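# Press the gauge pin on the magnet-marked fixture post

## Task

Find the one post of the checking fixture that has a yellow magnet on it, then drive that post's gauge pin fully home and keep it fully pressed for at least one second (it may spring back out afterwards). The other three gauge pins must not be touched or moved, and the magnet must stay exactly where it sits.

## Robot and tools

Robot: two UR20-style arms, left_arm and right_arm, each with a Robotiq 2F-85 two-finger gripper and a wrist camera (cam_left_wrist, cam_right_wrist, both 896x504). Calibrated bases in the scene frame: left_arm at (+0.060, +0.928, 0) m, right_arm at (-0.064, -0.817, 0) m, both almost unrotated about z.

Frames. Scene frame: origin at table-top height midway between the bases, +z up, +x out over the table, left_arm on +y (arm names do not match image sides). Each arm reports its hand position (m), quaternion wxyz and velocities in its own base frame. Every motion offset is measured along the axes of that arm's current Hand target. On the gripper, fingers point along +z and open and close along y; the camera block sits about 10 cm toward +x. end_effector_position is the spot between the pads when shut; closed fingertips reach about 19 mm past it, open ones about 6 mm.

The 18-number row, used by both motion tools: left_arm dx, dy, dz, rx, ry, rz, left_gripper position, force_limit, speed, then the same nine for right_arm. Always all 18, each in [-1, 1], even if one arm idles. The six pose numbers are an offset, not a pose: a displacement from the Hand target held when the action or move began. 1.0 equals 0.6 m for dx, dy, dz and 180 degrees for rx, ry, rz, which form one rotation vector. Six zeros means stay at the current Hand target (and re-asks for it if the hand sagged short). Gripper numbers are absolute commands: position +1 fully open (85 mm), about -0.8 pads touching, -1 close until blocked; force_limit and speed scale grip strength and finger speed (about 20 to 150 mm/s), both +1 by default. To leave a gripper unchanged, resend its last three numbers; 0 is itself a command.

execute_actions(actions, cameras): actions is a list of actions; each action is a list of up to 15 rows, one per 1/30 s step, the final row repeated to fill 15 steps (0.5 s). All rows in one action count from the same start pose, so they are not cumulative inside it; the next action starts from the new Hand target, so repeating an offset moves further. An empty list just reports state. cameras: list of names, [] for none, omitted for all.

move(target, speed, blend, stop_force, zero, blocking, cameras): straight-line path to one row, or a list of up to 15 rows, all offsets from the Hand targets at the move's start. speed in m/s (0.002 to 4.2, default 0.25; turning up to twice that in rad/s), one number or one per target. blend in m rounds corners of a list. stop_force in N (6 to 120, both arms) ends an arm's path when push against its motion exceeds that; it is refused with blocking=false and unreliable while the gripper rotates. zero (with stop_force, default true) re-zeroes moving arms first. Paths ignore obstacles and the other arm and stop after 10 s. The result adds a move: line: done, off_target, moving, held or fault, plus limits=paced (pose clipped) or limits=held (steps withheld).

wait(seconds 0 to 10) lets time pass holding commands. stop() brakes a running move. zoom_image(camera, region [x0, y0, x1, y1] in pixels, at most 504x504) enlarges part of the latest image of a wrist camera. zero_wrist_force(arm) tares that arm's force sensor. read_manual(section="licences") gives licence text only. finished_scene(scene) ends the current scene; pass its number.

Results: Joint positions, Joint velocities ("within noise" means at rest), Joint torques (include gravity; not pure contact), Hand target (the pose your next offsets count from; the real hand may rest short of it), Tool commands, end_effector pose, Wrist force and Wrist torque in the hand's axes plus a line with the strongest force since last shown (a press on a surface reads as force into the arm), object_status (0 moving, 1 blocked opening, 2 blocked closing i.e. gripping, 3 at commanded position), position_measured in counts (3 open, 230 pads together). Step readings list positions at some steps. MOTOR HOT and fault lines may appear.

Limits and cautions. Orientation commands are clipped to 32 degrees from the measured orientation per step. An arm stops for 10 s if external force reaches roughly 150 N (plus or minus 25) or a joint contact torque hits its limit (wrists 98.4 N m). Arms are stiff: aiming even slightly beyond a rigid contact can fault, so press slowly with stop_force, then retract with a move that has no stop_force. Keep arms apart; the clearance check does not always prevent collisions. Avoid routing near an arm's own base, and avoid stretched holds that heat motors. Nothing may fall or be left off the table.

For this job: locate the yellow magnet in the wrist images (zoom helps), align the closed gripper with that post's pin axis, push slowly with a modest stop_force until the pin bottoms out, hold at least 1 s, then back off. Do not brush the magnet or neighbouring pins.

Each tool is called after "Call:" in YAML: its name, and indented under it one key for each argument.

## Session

Call:
execute_actions:
  actions: []

Scene clock: 0.00 s.
left_arm: end_effector_position=(+1.6020, +0.5513, +0.3701) position_measured=3 object_status=3 end_effector_quat_wxyz=(-0.049, +0.940, +0.190, +0.279) | right_arm: end_effector_position=(+0.4481, +0.4679, +0.3319) position_measured=3 object_status=3 end_effector_quat_wxyz=(-0.272, +0.502, +0.649, +0.503)
Joint positions: left_arm=[0.193 -0.686 0.985 -2.439 -1.472 -3.319] | right_arm=[4.007 -1.969 -2.772 1.193 2.076 2.519]
Joint velocities: within noise
Joint torques (N m): no reading
Motor temperatures (°C): left_arm=[24 35 26 38 34 34] | right_arm=[28 35 36 37 34 38]
Wrist force (N): no reading
Wrist torque (N m): no reading
Wrist force, peak (N): no reading
Hand target: left_arm +1.6020, +0.5513, +0.3701; -0.049, +0.940, +0.190, +0.279 | right_arm +0.4481, +0.4679, +0.3319; -0.272, +0.502, +0.649, +0.503
Tool commands: left_gripper/position=+1.0 left_gripper/force_limit=+1.0 left_gripper/speed=+1.0 right_gripper/position=+1.0 right_gripper/force_limit=+1.0 right_gripper/speed=+1.0
camera_calibration:
cam_left_wrist: T_world_to_cam=[[0.280319, -0.958405, -0.0536817, 0.116011], [-0.933413, -0.259108, -0.248199, 1.75322], [0.223966, 0.119682, -0.967221, 0.0591923], [0, 0, 0, 1]] pos_world=[1.5907, 0.558373, 0.498626]
cam_right_wrist: T_world_to_cam=[[0.956613, -0.13676, 0.257272, -0.433465], [0.120637, -0.61784, -0.776995, 0.502422], [0.265214, 0.774319, -0.574535, -0.162484], [0, 0, 0, 1]] pos_world=[0.39714, 0.37695, 0.408545]

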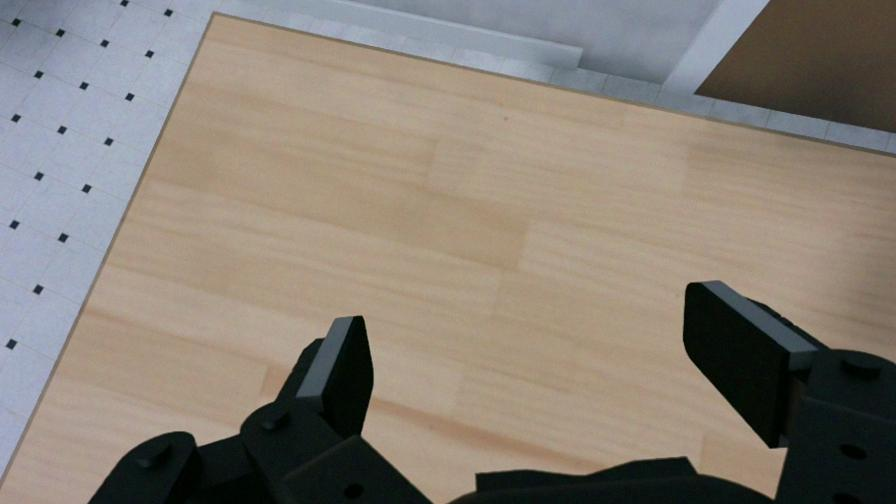

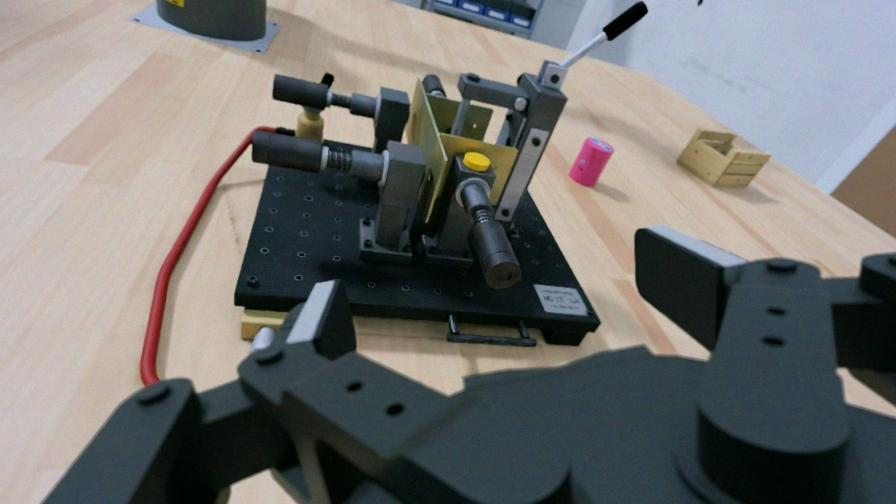

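Call:
move:
  target: [0,0,0,0,0,0,1,1,1,-0.1908,0.0672,0.3135,0.0853,-0.1509,0.0927,-1,-1,0]
  speed: 0.35
  cameras: ["cam_right_wrist"]

Scene clock: 2.93 s.
left_arm: end_effector_position=(+1.6020, +0.5513, +0.3701) position_measured=3 object_status=3 end_effector_quat_wxyz=(-0.049, +0.940, +0.190, +0.279) | right_arm: end_effector_position=(+0.5538, +0.5983, +0.1838) position_measured=232 object_status=3 end_effector_quat_wxyz=(-0.246, +0.653, +0.676, +0.237)
Joint positions: left_arm=[0.193 -0.686 0.985 -2.439 -1.472 -3.319] | right_arm=[4.04 -1.911 -2.485 0.251 2.002 2.561]
Joint velocities: within noise
Joint torques (N m): left_arm=[2.69 -275.44 -107.16 -11.63 2.29 0.17] | right_arm=[5.91 86.86 58.61 5.5 -1.97 -6.74]
Motor temperatures (°C): left_arm=[24 35 26 38 34 34] | right_arm=[28 35 36 37 34 38]
Wrist force (N): left_arm=[0.3 0.0 -0.2] | right_arm=[-0.7 1.1 1.2]
Wrist torque (N m): left_arm=[0.02 -0.04 0.00] | right_arm=[0.69 0.27 -0.37]
Wrist force, peak (N): left_arm=[0.7 -0.5 -0.3] | right_arm=[0.3 2.4 3.9]
Hand target: left_arm +1.6020, +0.5513, +0.3701; -0.049, +0.940, +0.190, +0.279 | right_arm +0.5538, +0.5983, +0.1838; -0.246, +0.653, +0.676, +0.237
Off the commanded pose: left_arm 0.000 m, 0 deg | right_arm 0.000 m, 0 deg.
move: done
camera_calibration:
cam_right_wrist: T_world_to_cam=[[0.989368, -0.136033, -0.0514465, -0.440342], [-0.145317, -0.910366, -0.387449, 0.705859], [0.00587069, 0.390806, -0.920454, 0.0600806], [0, 0, 0, 1]] pos_world=[0.537881, 0.559209, 0.306132]
Images, in order (width x height): cam_right_wrist 896x504.

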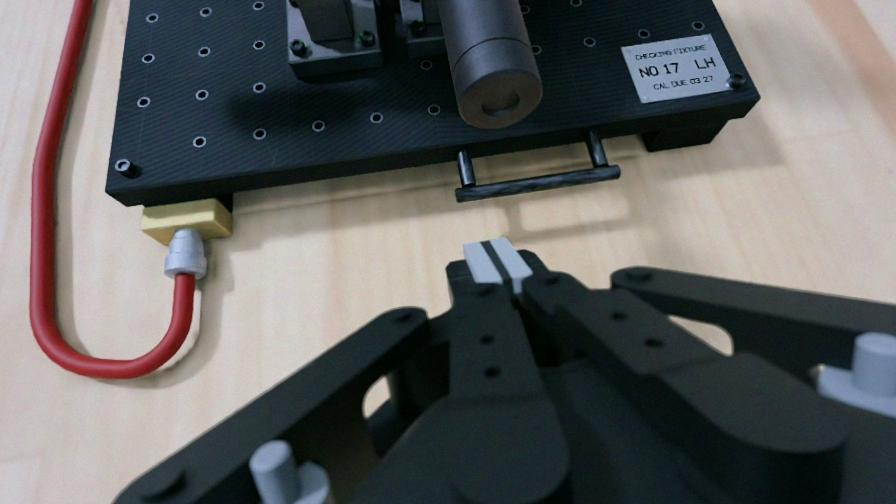

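Call:
move:
  target: [0,0,0,0,0,0,1,1,1,0.043,0.027,0.0383,0,0,0,-1,-1,0]
  speed: 0.06
  stop_force: 15
  cameras: ["cam_right_wrist"]

Scene clock: 5.83 s.
left_arm: end_effector_position=(+1.6020, +0.5513, +0.3701) position_measured=3 object_status=3 end_effector_quat_wxyz=(-0.049, +0.940, +0.190, +0.279) | right_arm: end_effector_position=(+0.5688, +0.6334, +0.1827) position_measured=232 object_status=3 end_effector_quat_wxyz=(-0.246, +0.653, +0.676, +0.237)
Joint positions: left_arm=[0.193 -0.686 0.985 -2.439 -1.472 -3.319] | right_arm=[4.054 -1.935 -2.439 0.234 1.994 2.575]
Joint velocities: within noise
Joint torques (N m): left_arm=[4.01 -276.8 -109.22 -11.82 2.04 0.78] | right_arm=[22.93 92.09 58.7 6.93 -2 5.49]
Motor temperatures (°C): left_arm=[24 35 26 38 34 34] | right_arm=[28 35 36 37 34 38]
Wrist force (N): left_arm=[0.3 -0.2 0.0] | right_arm=[0.2 0.8 0.8]
Wrist torque (N m): left_arm=[-0.03 -0.03 0.00] | right_arm=[0.56 0.11 -0.35]
Wrist force, peak (N): left_arm=[0.8 -0.2 -0.2] | right_arm=[0.7 1.4 1.3]
Hand target: left_arm +1.6020, +0.5513, +0.3701; -0.049, +0.940, +0.190, +0.279 | right_arm +0.5688, +0.6334, +0.1827; -0.246, +0.653, +0.676, +0.237
Off the commanded pose: left_arm 0.000 m, 0 deg | right_arm 0.000 m, 0 deg.
move: done
camera_calibration:
cam_right_wrist: T_world_to_cam=[[0.989355, -0.136121, -0.0514667, -0.450497], [-0.145407, -0.910388, -0.387362, 0.739617], [0.00587338, 0.390722, -0.92049, 0.0453215], [0, 0, 0, 1]] pos_world=[0.552981, 0.594308, 0.305032]
Images, in order (width x height): cam_right_wrist 896x504.

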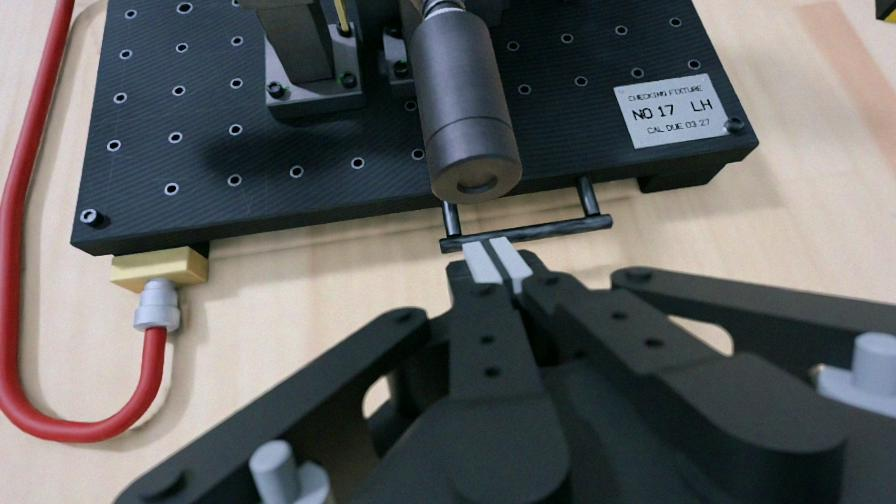

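Call:
move:
  target:
    - [0,0,0,0,0,0,1,1,1,0.0148,0.0025,0.0212,0,0,0,-1,-1,0]
    - [0,0,0,0,0,0,1,1,1,0.0313,0.0033,0.0352,0,0,0,-1,-1,0]
    - [0,0,0,0,0,0,1,1,1,0.0658,0.0048,0.064,0,0,0,-1,-1,0]
  speed: [0.05,0.02,0.006]
  stop_force: 55
  cameras: ["cam_right_wrist"]

Scene clock: 13.87 s.
left_arm: end_effector_position=(+1.6020, +0.5513, +0.3701) position_measured=3 object_status=3 end_effector_quat_wxyz=(-0.049, +0.940, +0.190, +0.279) | right_arm: end_effector_position=(+0.5698, +0.6829, +0.1785) position_measured=232 object_status=3 end_effector_quat_wxyz=(-0.246, +0.653, +0.676, +0.237)
Joint positions: left_arm=[0.193 -0.686 0.985 -2.439 -1.472 -3.319] | right_arm=[4.096 -1.965 -2.395 0.235 1.971 2.613]
Joint velocities: within noise
Joint torques (N m): left_arm=[8.24 -283.29 -115.8 -10.53 4.29 2.25] | right_arm=[14.25 136 66.99 18.04 12.32 -6.64]
Motor temperatures (°C): left_arm=[24 35 26 38 34 34] | right_arm=[28 35 36 37 34 38]
Wrist force (N): left_arm=[0.2 0.0 -0.1] | right_arm=[-34.3 -2.7 -47.8]
Wrist torque (N m): left_arm=[0.01 -0.02 -0.01] | right_arm=[0.49 0.09 -0.25]
Wrist force, peak (N): left_arm=[0.7 -0.3 -0.3] | right_arm=[-43.7 -5.7 -61.4]
Hand target: left_arm +1.6020, +0.5513, +0.3701; -0.049, +0.940, +0.190, +0.279 | right_arm +0.5698, +0.6829, +0.1786; -0.246, +0.653, +0.676, +0.237 (not the last commanded pose)
Off the commanded pose: left_arm 0.000 m, 0 deg | right_arm 0.005 m, 0 deg.
move: contact (right_arm); path passed 2 of 3 targets
camera_calibration:
cam_right_wrist: T_world_to_cam=[[0.989339, -0.136194, -0.0515687, -0.44476], [-0.145515, -0.910465, -0.387143, 0.783357], [0.0057749, 0.39052, -0.920577, 0.0223744], [0, 0, 0, 1]] pos_world=[0.55388, 0.643908, 0.300933]
Images, in order (width x height): cam_right_wrist 896x504.

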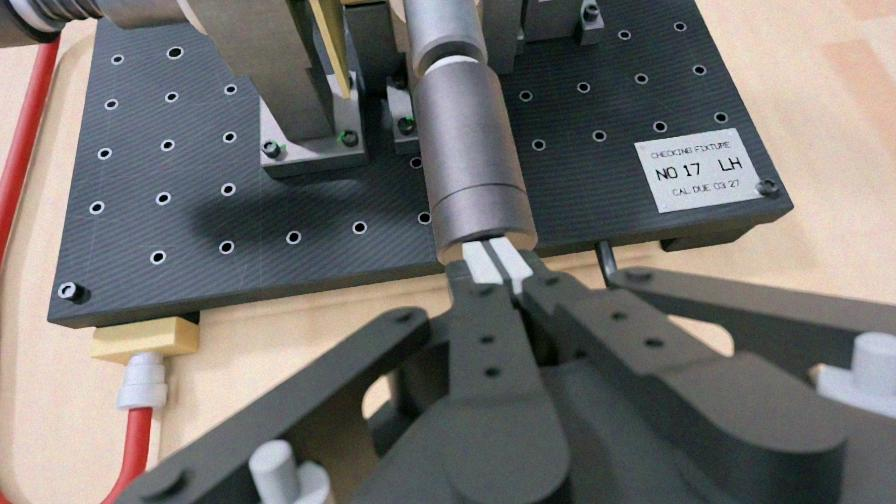

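Call:
move:
  target: [0,0,0,0,0,0,1,1,1,0.0018,0,0.0015,0,0,0,-1,-1,0]
  speed: 0.004
  stop_force: 20
  cameras: ["cam_right_wrist"]

Call:
zoom_image:
  camera: "cam_right_wrist"
  region: [360, 0, 540, 120]

Scene clock: 14.87 s.
left_arm: end_effector_position=(+1.6020, +0.5513, +0.3701) position_measured=3 object_status=3 end_effector_quat_wxyz=(-0.049, +0.940, +0.190, +0.279) | right_arm: end_effector_position=(+0.5697, +0.6831, +0.1786) position_measured=232 object_status=3 end_effector_quat_wxyz=(-0.246, +0.653, +0.676, +0.237)
Joint positions: left_arm=[0.193 -0.686 0.985 -2.439 -1.472 -3.319] | right_arm=[4.096 -1.965 -2.395 0.235 1.971 2.613]
Joint velocities: within noise
Joint torques (N m): left_arm=[4.8 -290.87 -114.16 -12 4.83 2.18] | right_arm=[34.03 118.27 85.5 16.08 14.38 -3.2]
Motor temperatures (°C): left_arm=[24 35 26 38 34 34] | right_arm=[28 35 36 37 34 38]
Wrist force (N): left_arm=[0.5 0.0 -0.2] | right_arm=[-54.7 -3.1 -69.8]
Wrist torque (N m): left_arm=[0.01 -0.07 0.00] | right_arm=[0.53 0.04 -0.24]
Wrist force, peak (N): left_arm=[0.6 0.0 -0.1] | right_arm=[-54.7 -3.1 -69.8]
Hand target: left_arm +1.6020, +0.5513, +0.3701; -0.049, +0.940, +0.190, +0.279 | right_arm +0.5697, +0.6831, +0.1786; -0.246, +0.653, +0.676, +0.237 (not the last commanded pose)
Off the commanded pose: left_arm 0.000 m, 0 deg | right_arm 0.001 m, 0 deg.
move: contact (right_arm)
camera_calibration:
cam_right_wrist: T_world_to_cam=[[0.989354, -0.136132, -0.0514527, -0.444816], [-0.145413, -0.910438, -0.387244, 0.783496], [0.00587195, 0.390603, -0.920541, 0.0221779], [0, 0, 0, 1]] pos_world=[0.553881, 0.644108, 0.300932]
Images, in order (width x height): cam_right_wrist 896x504.

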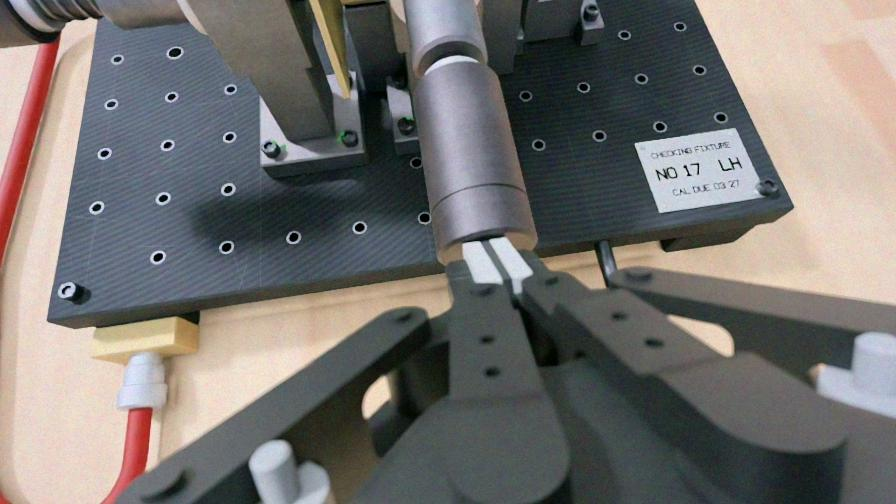

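Scaled by 2.800 from the camera's 896x504 image, which has a finer 1280x720 frame.

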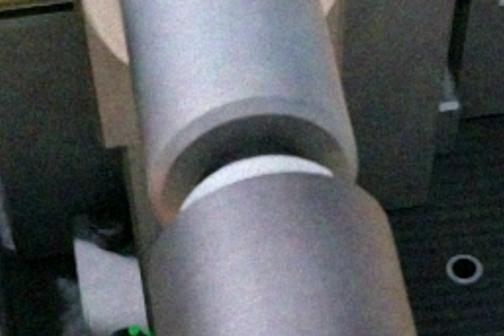

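Call:
wait:
  seconds: 0.7
  cameras: []

Call:
move:
  target: [0,0,0,0,0,0,1,1,1,-0.06,0,-0.05,0,0,0,-1,-1,0]
  speed: 0.06
  cameras: ["cam_right_wrist"]

Scene clock: 15.73 s.
left_arm: end_effector_position=(+1.6020, +0.5513, +0.3701) position_measured=3 object_status=3 end_effector_quat_wxyz=(-0.049, +0.940, +0.190, +0.279) | right_arm: end_effector_position=(+0.5697, +0.6831, +0.1786) position_measured=232 object_status=3 end_effector_quat_wxyz=(-0.246, +0.653, +0.676, +0.237)
Joint positions: left_arm=[0.193 -0.686 0.985 -2.439 -1.472 -3.319] | right_arm=[4.096 -1.965 -2.395 0.235 1.971 2.613]
Joint velocities: within noise
Joint torques (N m): left_arm=[11.1 -284.88 -114.73 -11.6 5.2 2.03] | right_arm=[27.52 123.55 81.09 15.65 15.66 -7.04]
Motor temperatures (°C): left_arm=[24 35 26 38 34 34] | right_arm=[28 35 36 37 34 38]
Wrist force (N): left_arm=[0.2 -0.1 -0.3] | right_arm=[-50.2 -0.8 -66.6]
Wrist torque (N m): left_arm=[-0.01 -0.03 0.00] | right_arm=[0.50 0.04 -0.21]
Wrist force, peak (N): left_arm=[0.5 -0.4 -0.4] | right_arm=[-54.2 -3.2 -69.8]
Hand target: left_arm +1.6020, +0.5513, +0.3701; -0.049, +0.940, +0.190, +0.279 | right_arm +0.5697, +0.6831, +0.1786; -0.246, +0.653, +0.676, +0.237 (not the last commanded pose)
Tool commands: left_gripper/position=+1.0 left_gripper/force_limit=+1.0 left_gripper/speed=+1.0 right_gripper/position=-1.0 right_gripper/force_limit=-1.0 right_gripper/speed=+0.0
Off the commanded pose: left_arm 0.000 m, 0 deg | right_arm 0.001 m, 0 deg.
wait: 0.70 s; at rest from the start
No camera images: "cameras" was empty.

Scene clock: 16.90 s.
left_arm: end_effector_position=(+1.6020, +0.5513, +0.3701) position_measured=3 object_status=3 end_effector_quat_wxyz=(-0.049, +0.940, +0.190, +0.279) | right_arm: end_effector_position=(+0.5713, +0.6364, +0.1785) position_measured=232 object_status=3 end_effector_quat_wxyz=(-0.246, +0.653, +0.676, +0.237)
Joint positions: left_arm=[0.193 -0.686 0.985 -2.439 -1.472 -3.319] | right_arm=[4.054 -1.944 -2.435 0.239 1.994 2.575]
Joint velocities: within noise
Joint torques (N m): left_arm=[3.84 -289.69 -118.04 -10.7 4.95 2.29] | right_arm=[-16.71 138.92 30.79 15.32 7.04 -6.82]
Motor temperatures (°C): left_arm=[24 35 26 38 34 34] | right_arm=[28 35 36 37 34 38]
Wrist force (N): left_arm=[0.7 0.1 -0.2] | right_arm=[1.4 0.6 2.2]
Wrist torque (N m): left_arm=[0.03 -0.11 -0.01] | right_arm=[0.51 -0.12 -0.35]
Wrist force, peak (N): left_arm=[0.7 0.1 -0.2] | right_arm=[-49.8 -0.8 -65.9]
Hand target: left_arm +1.6020, +0.5513, +0.3701; -0.049, +0.940, +0.190, +0.279 | right_arm +0.5713, +0.6362, +0.1784; -0.246, +0.653, +0.676, +0.237
Off the commanded pose: left_arm 0.000 m, 0 deg | right_arm 0.000 m, 0 deg.
move: done
camera_calibration:
cam_right_wrist: T_world_to_cam=[[0.989354, -0.136132, -0.0514527, -0.452762], [-0.145413, -0.910438, -0.387244, 0.741173], [0.00587195, 0.390603, -0.920541, 0.0403176], [0, 0, 0, 1]] pos_world=[0.555481, 0.597408, 0.300832]
Images, in order (width x height): cam_right_wrist 896x504.

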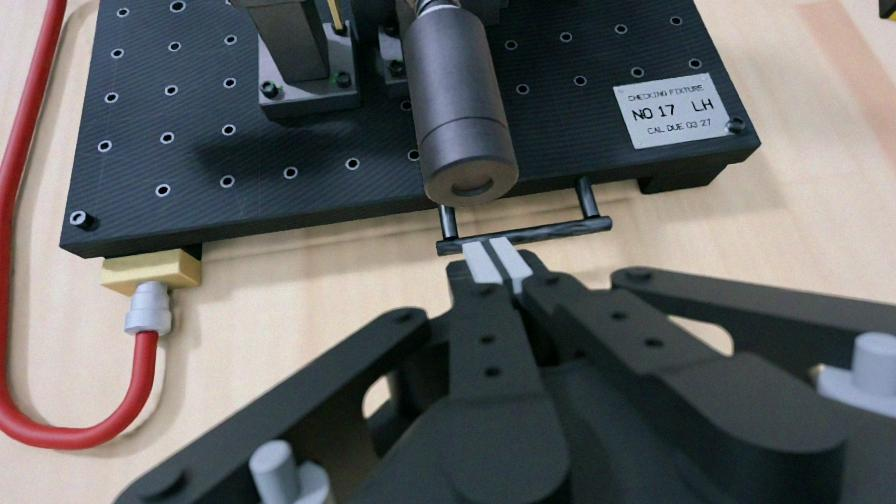

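Call:
finished_scene:
  scene: 2

The scene is finished: the task was done.


## Next scene

The same job, from a new start.

Call:
execute_actions:
  actions: []

Scene clock: 0.00 s.
left_arm: end_effector_position=(+0.3071, -0.4220, +0.1602) position_measured=3 object_status=3 end_effector_quat_wxyz=(+0.066, +0.956, -0.074, +0.275) | right_arm: end_effector_position=(+0.4900, -0.3027, +0.2369) position_measured=3 object_status=3 end_effector_quat_wxyz=(+0.548, -0.467, -0.511, -0.471)
Joint positions: left_arm=[-1.763 -1.739 2.857 -2.766 -1.003 1.555] | right_arm=[2.511 -2.074 -2.06 -2.212 2.389 -0.015]
Joint velocities: within noise
Joint torques (N m): no reading
Motor temperatures (°C): left_arm=[24 35 26 38 34 33] | right_arm=[28 35 35 36 33 38]
Wrist force (N): no reading
Wrist torque (N m): no reading
Wrist force, peak (N): no reading
Hand target: left_arm +0.3071, -0.4220, +0.1602; +0.066, +0.956, -0.074, +0.275 | right_arm +0.4900, -0.3027, +0.2369; +0.548, -0.467, -0.511, -0.471
Tool commands: left_gripper/position=+1.0 left_gripper/force_limit=+1.0 left_gripper/speed=+1.0 right_gripper/position=+1.0 right_gripper/force_limit=+1.0 right_gripper/speed=+1.0
camera_calibration:
cam_left_wrist: T_world_to_cam=[[-0.285835, -0.958093, 0.0188626, -0.30276], [-0.929607, 0.27245, -0.248197, 0.463413], [0.232657, -0.0884782, -0.968526, 0.172428], [0, 0, 0, 1]] pos_world=[0.304136, -0.401073, 0.28773]
cam_right_wrist: T_world_to_cam=[[0.978979, 0.0562001, -0.196068, -0.399553], [-0.174505, -0.266853, -0.947807, 0.238768], [-0.105588, 0.962097, -0.251436, 0.530477], [0, 0, 0, 1]] pos_world=[0.488832, -0.424199, 0.281347]

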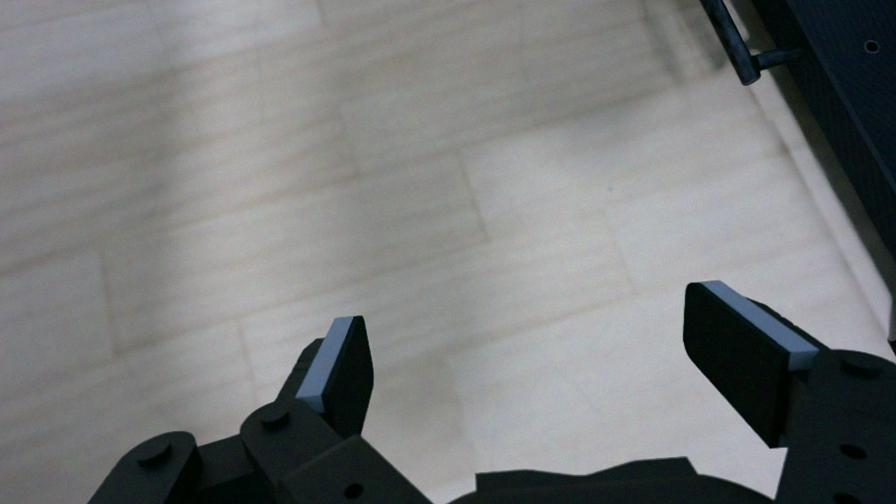

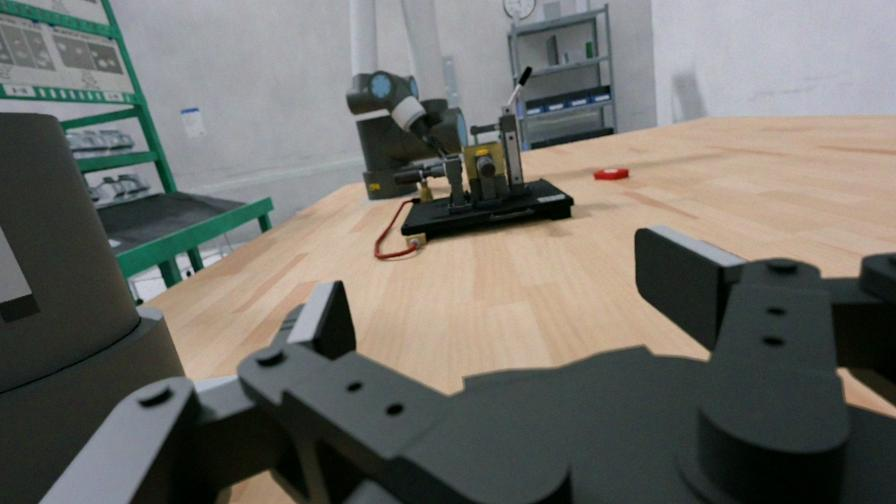

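Call:
zoom_image:
  camera: "cam_right_wrist"
  region: [360, 60, 620, 270]

Scaled by 1.938 from the camera's 896x504 image, which has a finer 1280x720 frame.

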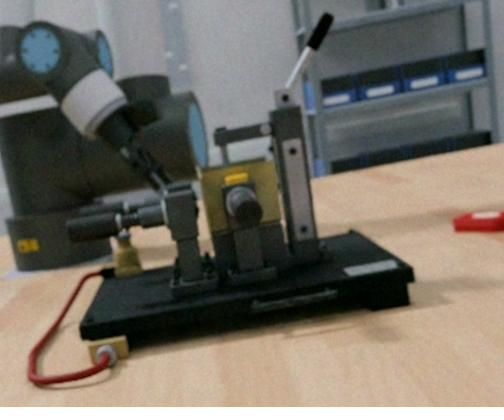

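Call:
move:
  target:
    - [0,0,0,0,0,0,1,1,1,0.1845,0.207,0.239,-0.1142,-0.2864,0.0396,-1,-1,0]
    - [0,0,0,0,0,0,1,1,1,0.109,0.3237,0.9117,-0.1142,-0.2864,0.0396,-1,-1,0]
  speed: 0.5
  blend: [0.08,0]
  cameras: ["cam_right_wrist"]

Scene clock: 5.80 s.
left_arm: end_effector_position=(+0.3071, -0.4220, +0.1602) position_measured=3 object_status=3 end_effector_quat_wxyz=(+0.066, +0.956, -0.074, +0.275) | right_arm: end_effector_position=(+0.6191, +0.2608, +0.3197) position_measured=232 object_status=3 end_effector_quat_wxyz=(-0.211, +0.740, +0.579, +0.269)
Joint positions: left_arm=[-1.763 -1.739 2.857 -2.766 -1.003 1.555] | right_arm=[3.592 -1.538 -2.559 -0.122 2.087 2.397]
Joint velocities: within noise
Joint torques (N m): left_arm=[2.1 -8.2 -59.09 -8.68 3.3 -0.55] | right_arm=[16.7 26.08 54.94 17.1 -0.19 4.26]
Motor temperatures (°C): left_arm=[24 35 26 38 34 33] | right_arm=[28 35 35 36 33 38]
Wrist force (N): left_arm=[-0.2 0.0 -0.3] | right_arm=[-0.3 1.4 2.4]
Wrist torque (N m): left_arm=[0.01 0.03 0.00] | right_arm=[0.57 0.18 -0.25]
Wrist force, peak (N): left_arm=[-0.1 -0.5 -0.3] | right_arm=[3.3 -0.1 5.2]
Hand target: left_arm +0.3071, -0.4220, +0.1602; +0.066, +0.956, -0.074, +0.275 | right_arm +0.6192, +0.2609, +0.3197; -0.211, +0.740, +0.579, +0.269
Off the commanded pose: left_arm 0.000 m, 0 deg | right_arm 0.000 m, 0 deg.
move: done
camera_calibration:
cam_right_wrist: T_world_to_cam=[[0.913772, -0.402993, -0.0511595, -0.427618], [-0.39005, -0.835211, -0.387664, 0.592842], [0.113497, 0.374191, -0.92038, 0.254335], [0, 0, 0, 1]] pos_world=[0.593117, 0.227652, 0.442032]
Images, in order (width x height): cam_right_wrist 896x504.

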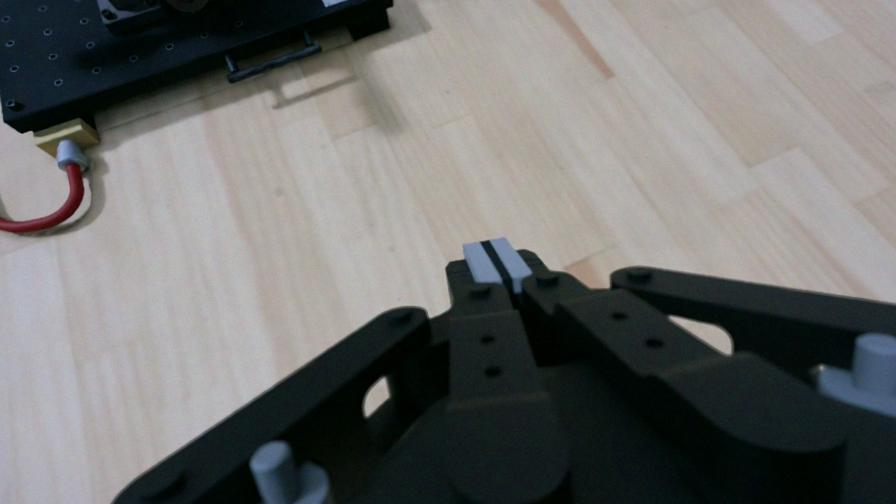

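Call:
move:
  target: [0,0,0,0,0,0,1,1,1,0.2157,-0.2875,0.4408,0.0429,0,-0.0511,-1,-1,0]
  speed: 0.35
  cameras: ["cam_right_wrist"]

Scene clock: 8.13 s.
left_arm: end_effector_position=(+0.3071, -0.4220, +0.1602) position_measured=3 object_status=3 end_effector_quat_wxyz=(+0.066, +0.956, -0.074, +0.275) | right_arm: end_effector_position=(+0.5167, +0.5635, +0.2003) position_measured=232 object_status=3 end_effector_quat_wxyz=(-0.238, +0.676, +0.653, +0.246)
Joint positions: left_arm=[-1.763 -1.739 2.857 -2.766 -1.003 1.555] | right_arm=[4.072 -1.851 -2.564 0.306 1.946 2.653]
Joint velocities: within noise
Joint torques (N m): left_arm=[4.69 -14.17 -60.2 -7.18 3.9 -1.01] | right_arm=[23.83 59.42 51.75 16.99 -1.93 5.52]
Motor temperatures (°C): left_arm=[24 35 26 38 34 33] | right_arm=[28 35 35 36 33 38]
Wrist force (N): left_arm=[0.2 0.1 -0.1] | right_arm=[-0.7 0.9 1.9]
Wrist torque (N m): left_arm=[0.03 -0.04 0.00] | right_arm=[0.92 0.20 -0.13]
Wrist force, peak (N): left_arm=[0.4 0.1 -0.4] | right_arm=[1.0 0.2 4.8]
Hand target: left_arm +0.3071, -0.4220, +0.1602; +0.066, +0.956, -0.074, +0.275 | right_arm +0.5167, +0.5637, +0.2002; -0.238, +0.676, +0.653, +0.246
Off the commanded pose: left_arm 0.000 m, 0 deg | right_arm 0.000 m, 0 deg.
move: done
camera_calibration:
cam_right_wrist: T_world_to_cam=[[0.977608, -0.2041, -0.0512371, -0.363254], [-0.207814, -0.898086, -0.387626, 0.700633], [0.0330993, 0.389594, -0.920392, 0.0756851], [0, 0, 0, 1]] pos_world=[0.498216, 0.525602, 0.322632]
Images, in order (width x height): cam_right_wrist 896x504.

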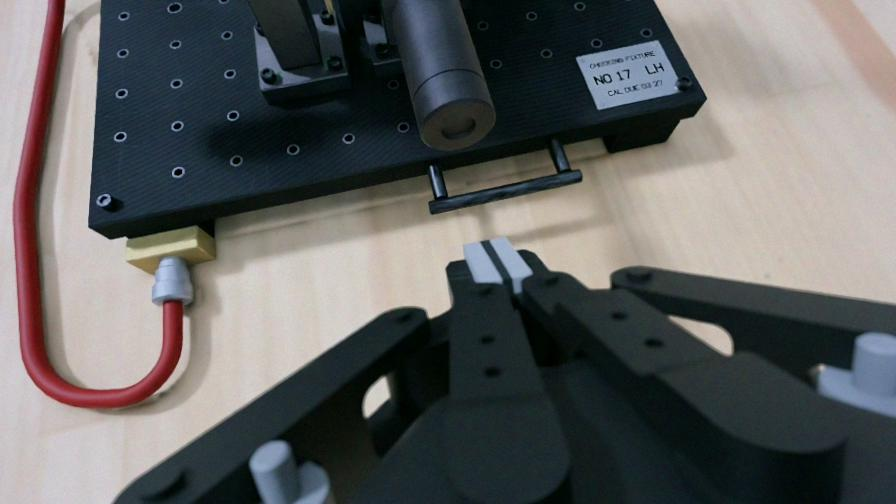

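Call:
move:
  target:
    - [0,0,0,0,0,0,1,1,1,0.0364,0.0003,0.0767,0,0,0,-1,-1,0]
    - [0,0,0,0,0,0,1,1,1,0.0646,-0.0007,0.1002,0,0,0,-1,-1,0]
    - [0,0,0,0,0,0,1,1,1,0.1055,-0.002,0.1345,0,0,0,-1,-1,0]
  speed: [0.08,0.025,0.006]
  stop_force: 55
  cameras: ["cam_right_wrist"]

Scene clock: 14.47 s.
left_arm: end_effector_position=(+0.3071, -0.4220, +0.1602) position_measured=3 object_status=3 end_effector_quat_wxyz=(+0.066, +0.956, -0.074, +0.275) | right_arm: end_effector_position=(+0.5188, +0.6509, +0.1789) position_measured=232 object_status=3 end_effector_quat_wxyz=(-0.238, +0.676, +0.653, +0.246)
Joint positions: left_arm=[-1.763 -1.739 2.857 -2.766 -1.003 1.555] | right_arm=[4.15 -1.933 -2.493 0.34 1.901 2.721]
Joint velocities: within noise
Joint torques (N m): left_arm=[12.79 -9.62 -66.06 -7.82 3.64 -0.91] | right_arm=[13.84 122.08 64.49 18.73 11.22 -7.22]
Motor temperatures (°C): left_arm=[24 35 26 38 34 33] | right_arm=[28 35 35 36 33 38]
Wrist force (N): left_arm=[0.3 0.3 0.1] | right_arm=[-35.1 1.8 -45.0]
Wrist torque (N m): left_arm=[0.06 -0.05 0.00] | right_arm=[1.12 -0.03 -0.27]
Wrist force, peak (N): left_arm=[0.5 0.2 -0.3] | right_arm=[-44.0 0.0 -58.2]
Hand target: left_arm +0.3071, -0.4220, +0.1602; +0.066, +0.956, -0.074, +0.275 | right_arm +0.5188, +0.6509, +0.1789; -0.238, +0.676, +0.653, +0.246 (not the last commanded pose)
Off the commanded pose: left_arm 0.000 m, 0 deg | right_arm 0.013 m, 0 deg.
move: contact (right_arm); path passed 2 of 3 targets
camera_calibration:
cam_right_wrist: T_world_to_cam=[[0.977613, -0.20406, -0.0512998, -0.348476], [-0.207806, -0.898147, -0.38749, 0.771238], [0.0329963, 0.389476, -0.920446, 0.022013], [0, 0, 0, 1]] pos_world=[0.500216, 0.613002, 0.301232]
Images, in order (width x height): cam_right_wrist 896x504.

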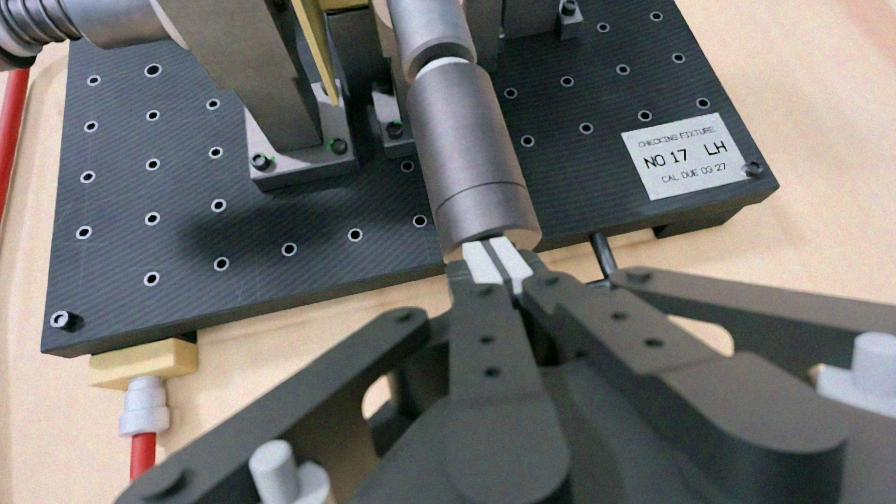

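Call:
move:
  target: [0,0,0,0,0,0,1,1,1,0.0018,0,0.0015,0,0,0,-1,-1,0]
  speed: 0.004
  stop_force: 20
  cameras: []

Call:
wait:
  seconds: 1.1
  cameras: []

Call:
move:
  target: [0,0,0,0,0,0,1,1,1,-0.05,0,-0.042,0,0,0,-1,-1,0]
  speed: 0.06
  cameras: ["cam_right_wrist"]

Scene clock: 15.43 s.
left_arm: end_effector_position=(+0.3071, -0.4220, +0.1602) position_measured=3 object_status=3 end_effector_quat_wxyz=(+0.066, +0.956, -0.074, +0.275) | right_arm: end_effector_position=(+0.5188, +0.6511, +0.1789) position_measured=232 object_status=3 end_effector_quat_wxyz=(-0.238, +0.676, +0.653, +0.246)
Joint positions: left_arm=[-1.763 -1.739 2.857 -2.766 -1.003 1.555] | right_arm=[4.15 -1.933 -2.493 0.34 1.9 2.721]
Joint velocities: within noise
Joint torques (N m): left_arm=[11.24 -3.8 -66.25 -7.99 4.09 -1.04] | right_arm=[30.66 105.83 84.94 19.13 10.37 -0.71]
Motor temperatures (°C): left_arm=[24 35 26 38 34 33] | right_arm=[28 35 35 36 33 38]
Wrist force (N): left_arm=[-0.3 -0.1 -0.1] | right_arm=[-53.8 0.5 -66.7]
Wrist torque (N m): left_arm=[-0.01 0.06 0.00] | right_arm=[1.27 -0.16 -0.36]
Wrist force, peak (N): left_arm=[0.0 0.3 -0.3] | right_arm=[-55.4 -0.3 -67.2]
Hand target: left_arm +0.3071, -0.4220, +0.1602; +0.066, +0.956, -0.074, +0.275 | right_arm +0.5187, +0.6510, +0.1789; -0.238, +0.676, +0.653, +0.246 (not the last commanded pose)
Off the commanded pose: left_arm 0.000 m, 0 deg | right_arm 0.001 m, 0 deg.
move: contact (right_arm)
No camera images: "cameras" was empty.

Scene clock: 16.53 s.
left_arm: end_effector_position=(+0.3071, -0.4220, +0.1602) position_measured=3 object_status=3 end_effector_quat_wxyz=(+0.066, +0.956, -0.074, +0.275) | right_arm: end_effector_position=(+0.5187, +0.6510, +0.1789) position_measured=232 object_status=3 end_effector_quat_wxyz=(-0.238, +0.676, +0.653, +0.246)
Joint positions: left_arm=[-1.763 -1.739 2.857 -2.766 -1.003 1.555] | right_arm=[4.15 -1.933 -2.493 0.34 1.9 2.721]
Joint velocities: within noise
Joint torques (N m): left_arm=[11.84 -7.64 -67.07 -8.51 3.52 -1.04] | right_arm=[23.81 112.46 80.06 21.28 13.01 -6.16]
Motor temperatures (°C): left_arm=[24 35 26 38 34 33] | right_arm=[28 35 35 36 33 38]
Wrist force (N): left_arm=[0.0 0.0 0.0] | right_arm=[-50.0 1.6 -62.7]
Wrist torque (N m): left_arm=[0.00 0.00 0.00] | right_arm=[1.17 -0.13 -0.33]
Wrist force, peak (N): left_arm=[0.0 0.2 -0.5] | right_arm=[-53.4 0.4 -66.9]
Hand target: left_arm +0.3071, -0.4220, +0.1602; +0.066, +0.956, -0.074, +0.275 | right_arm +0.5187, +0.6510, +0.1789; -0.238, +0.676, +0.653, +0.246 (not the last commanded pose)
Tool commands: left_gripper/position=+1.0 left_gripper/force_limit=+1.0 left_gripper/speed=+1.0 right_gripper/position=-1.0 right_gripper/force_limit=-1.0 right_gripper/speed=+0.0
Off the commanded pose: left_arm 0.000 m, 0 deg | right_arm 0.001 m, 0 deg.
wait: 1.10 s; at rest by 0.17 s
No camera images: "cameras" was empty.

Scene clock: 17.57 s.
left_arm: end_effector_position=(+0.3071, -0.4220, +0.1602) position_measured=3 object_status=3 end_effector_quat_wxyz=(+0.066, +0.956, -0.074, +0.275) | right_arm: end_effector_position=(+0.5174, +0.6121, +0.1790) position_measured=232 object_status=3 end_effector_quat_wxyz=(-0.238, +0.676, +0.653, +0.246)
Joint positions: left_arm=[-1.763 -1.739 2.857 -2.766 -1.003 1.555] | right_arm=[4.118 -1.915 -2.53 0.35 1.919 2.694]
Joint velocities: within noise
Joint torques (N m): left_arm=[14.6 -3.04 -67.67 -8.06 4.13 -0.01] | right_arm=[-8.61 125.84 27.06 16 7.19 -6.67]
Motor temperatures (°C): left_arm=[24 35 26 38 34 33] | right_arm=[28 35 35 36 33 38]
Wrist force (N): left_arm=[0.0 -0.1 0.0] | right_arm=[-0.9 0.3 2.3]
Wrist torque (N m): left_arm=[-0.01 0.01 0.00] | right_arm=[0.80 0.24 -0.07]
Wrist force, peak (N): left_arm=[-0.2 0.3 -0.5] | right_arm=[-49.2 1.5 -62.4]
Hand target: left_arm +0.3071, -0.4220, +0.1602; +0.066, +0.956, -0.074, +0.275 | right_arm +0.5174, +0.6119, +0.1790; -0.238, +0.676, +0.653, +0.246
Off the commanded pose: left_arm 0.000 m, 0 deg | right_arm 0.000 m, 0 deg.
move: done
camera_calibration:
cam_right_wrist: T_world_to_cam=[[0.977631, -0.204005, -0.0511716, -0.355197], [-0.207705, -0.898161, -0.387512, 0.736123], [0.0330941, 0.389472, -0.920443, 0.0372119], [0, 0, 0, 1]] pos_world=[0.498917, 0.574202, 0.301332]
Images, in order (width x height): cam_right_wrist 896x504.

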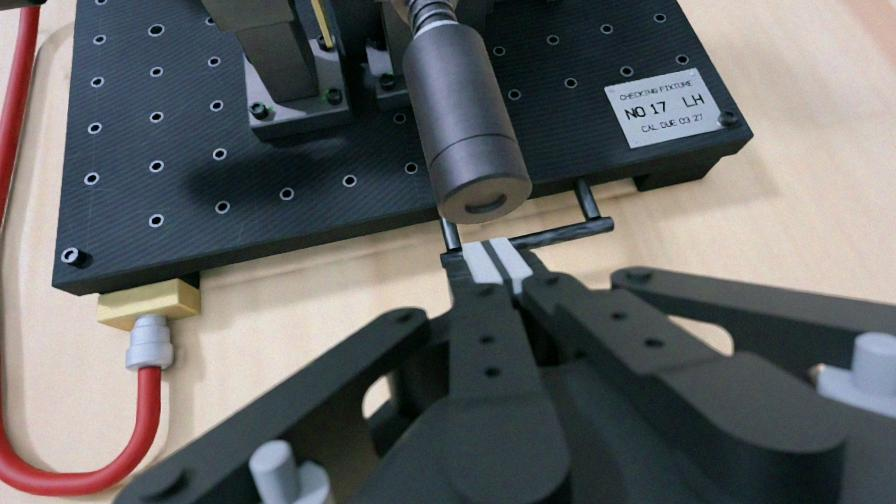

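Call:
finished_scene:
  scene: 3

The scene is finished: the task was done.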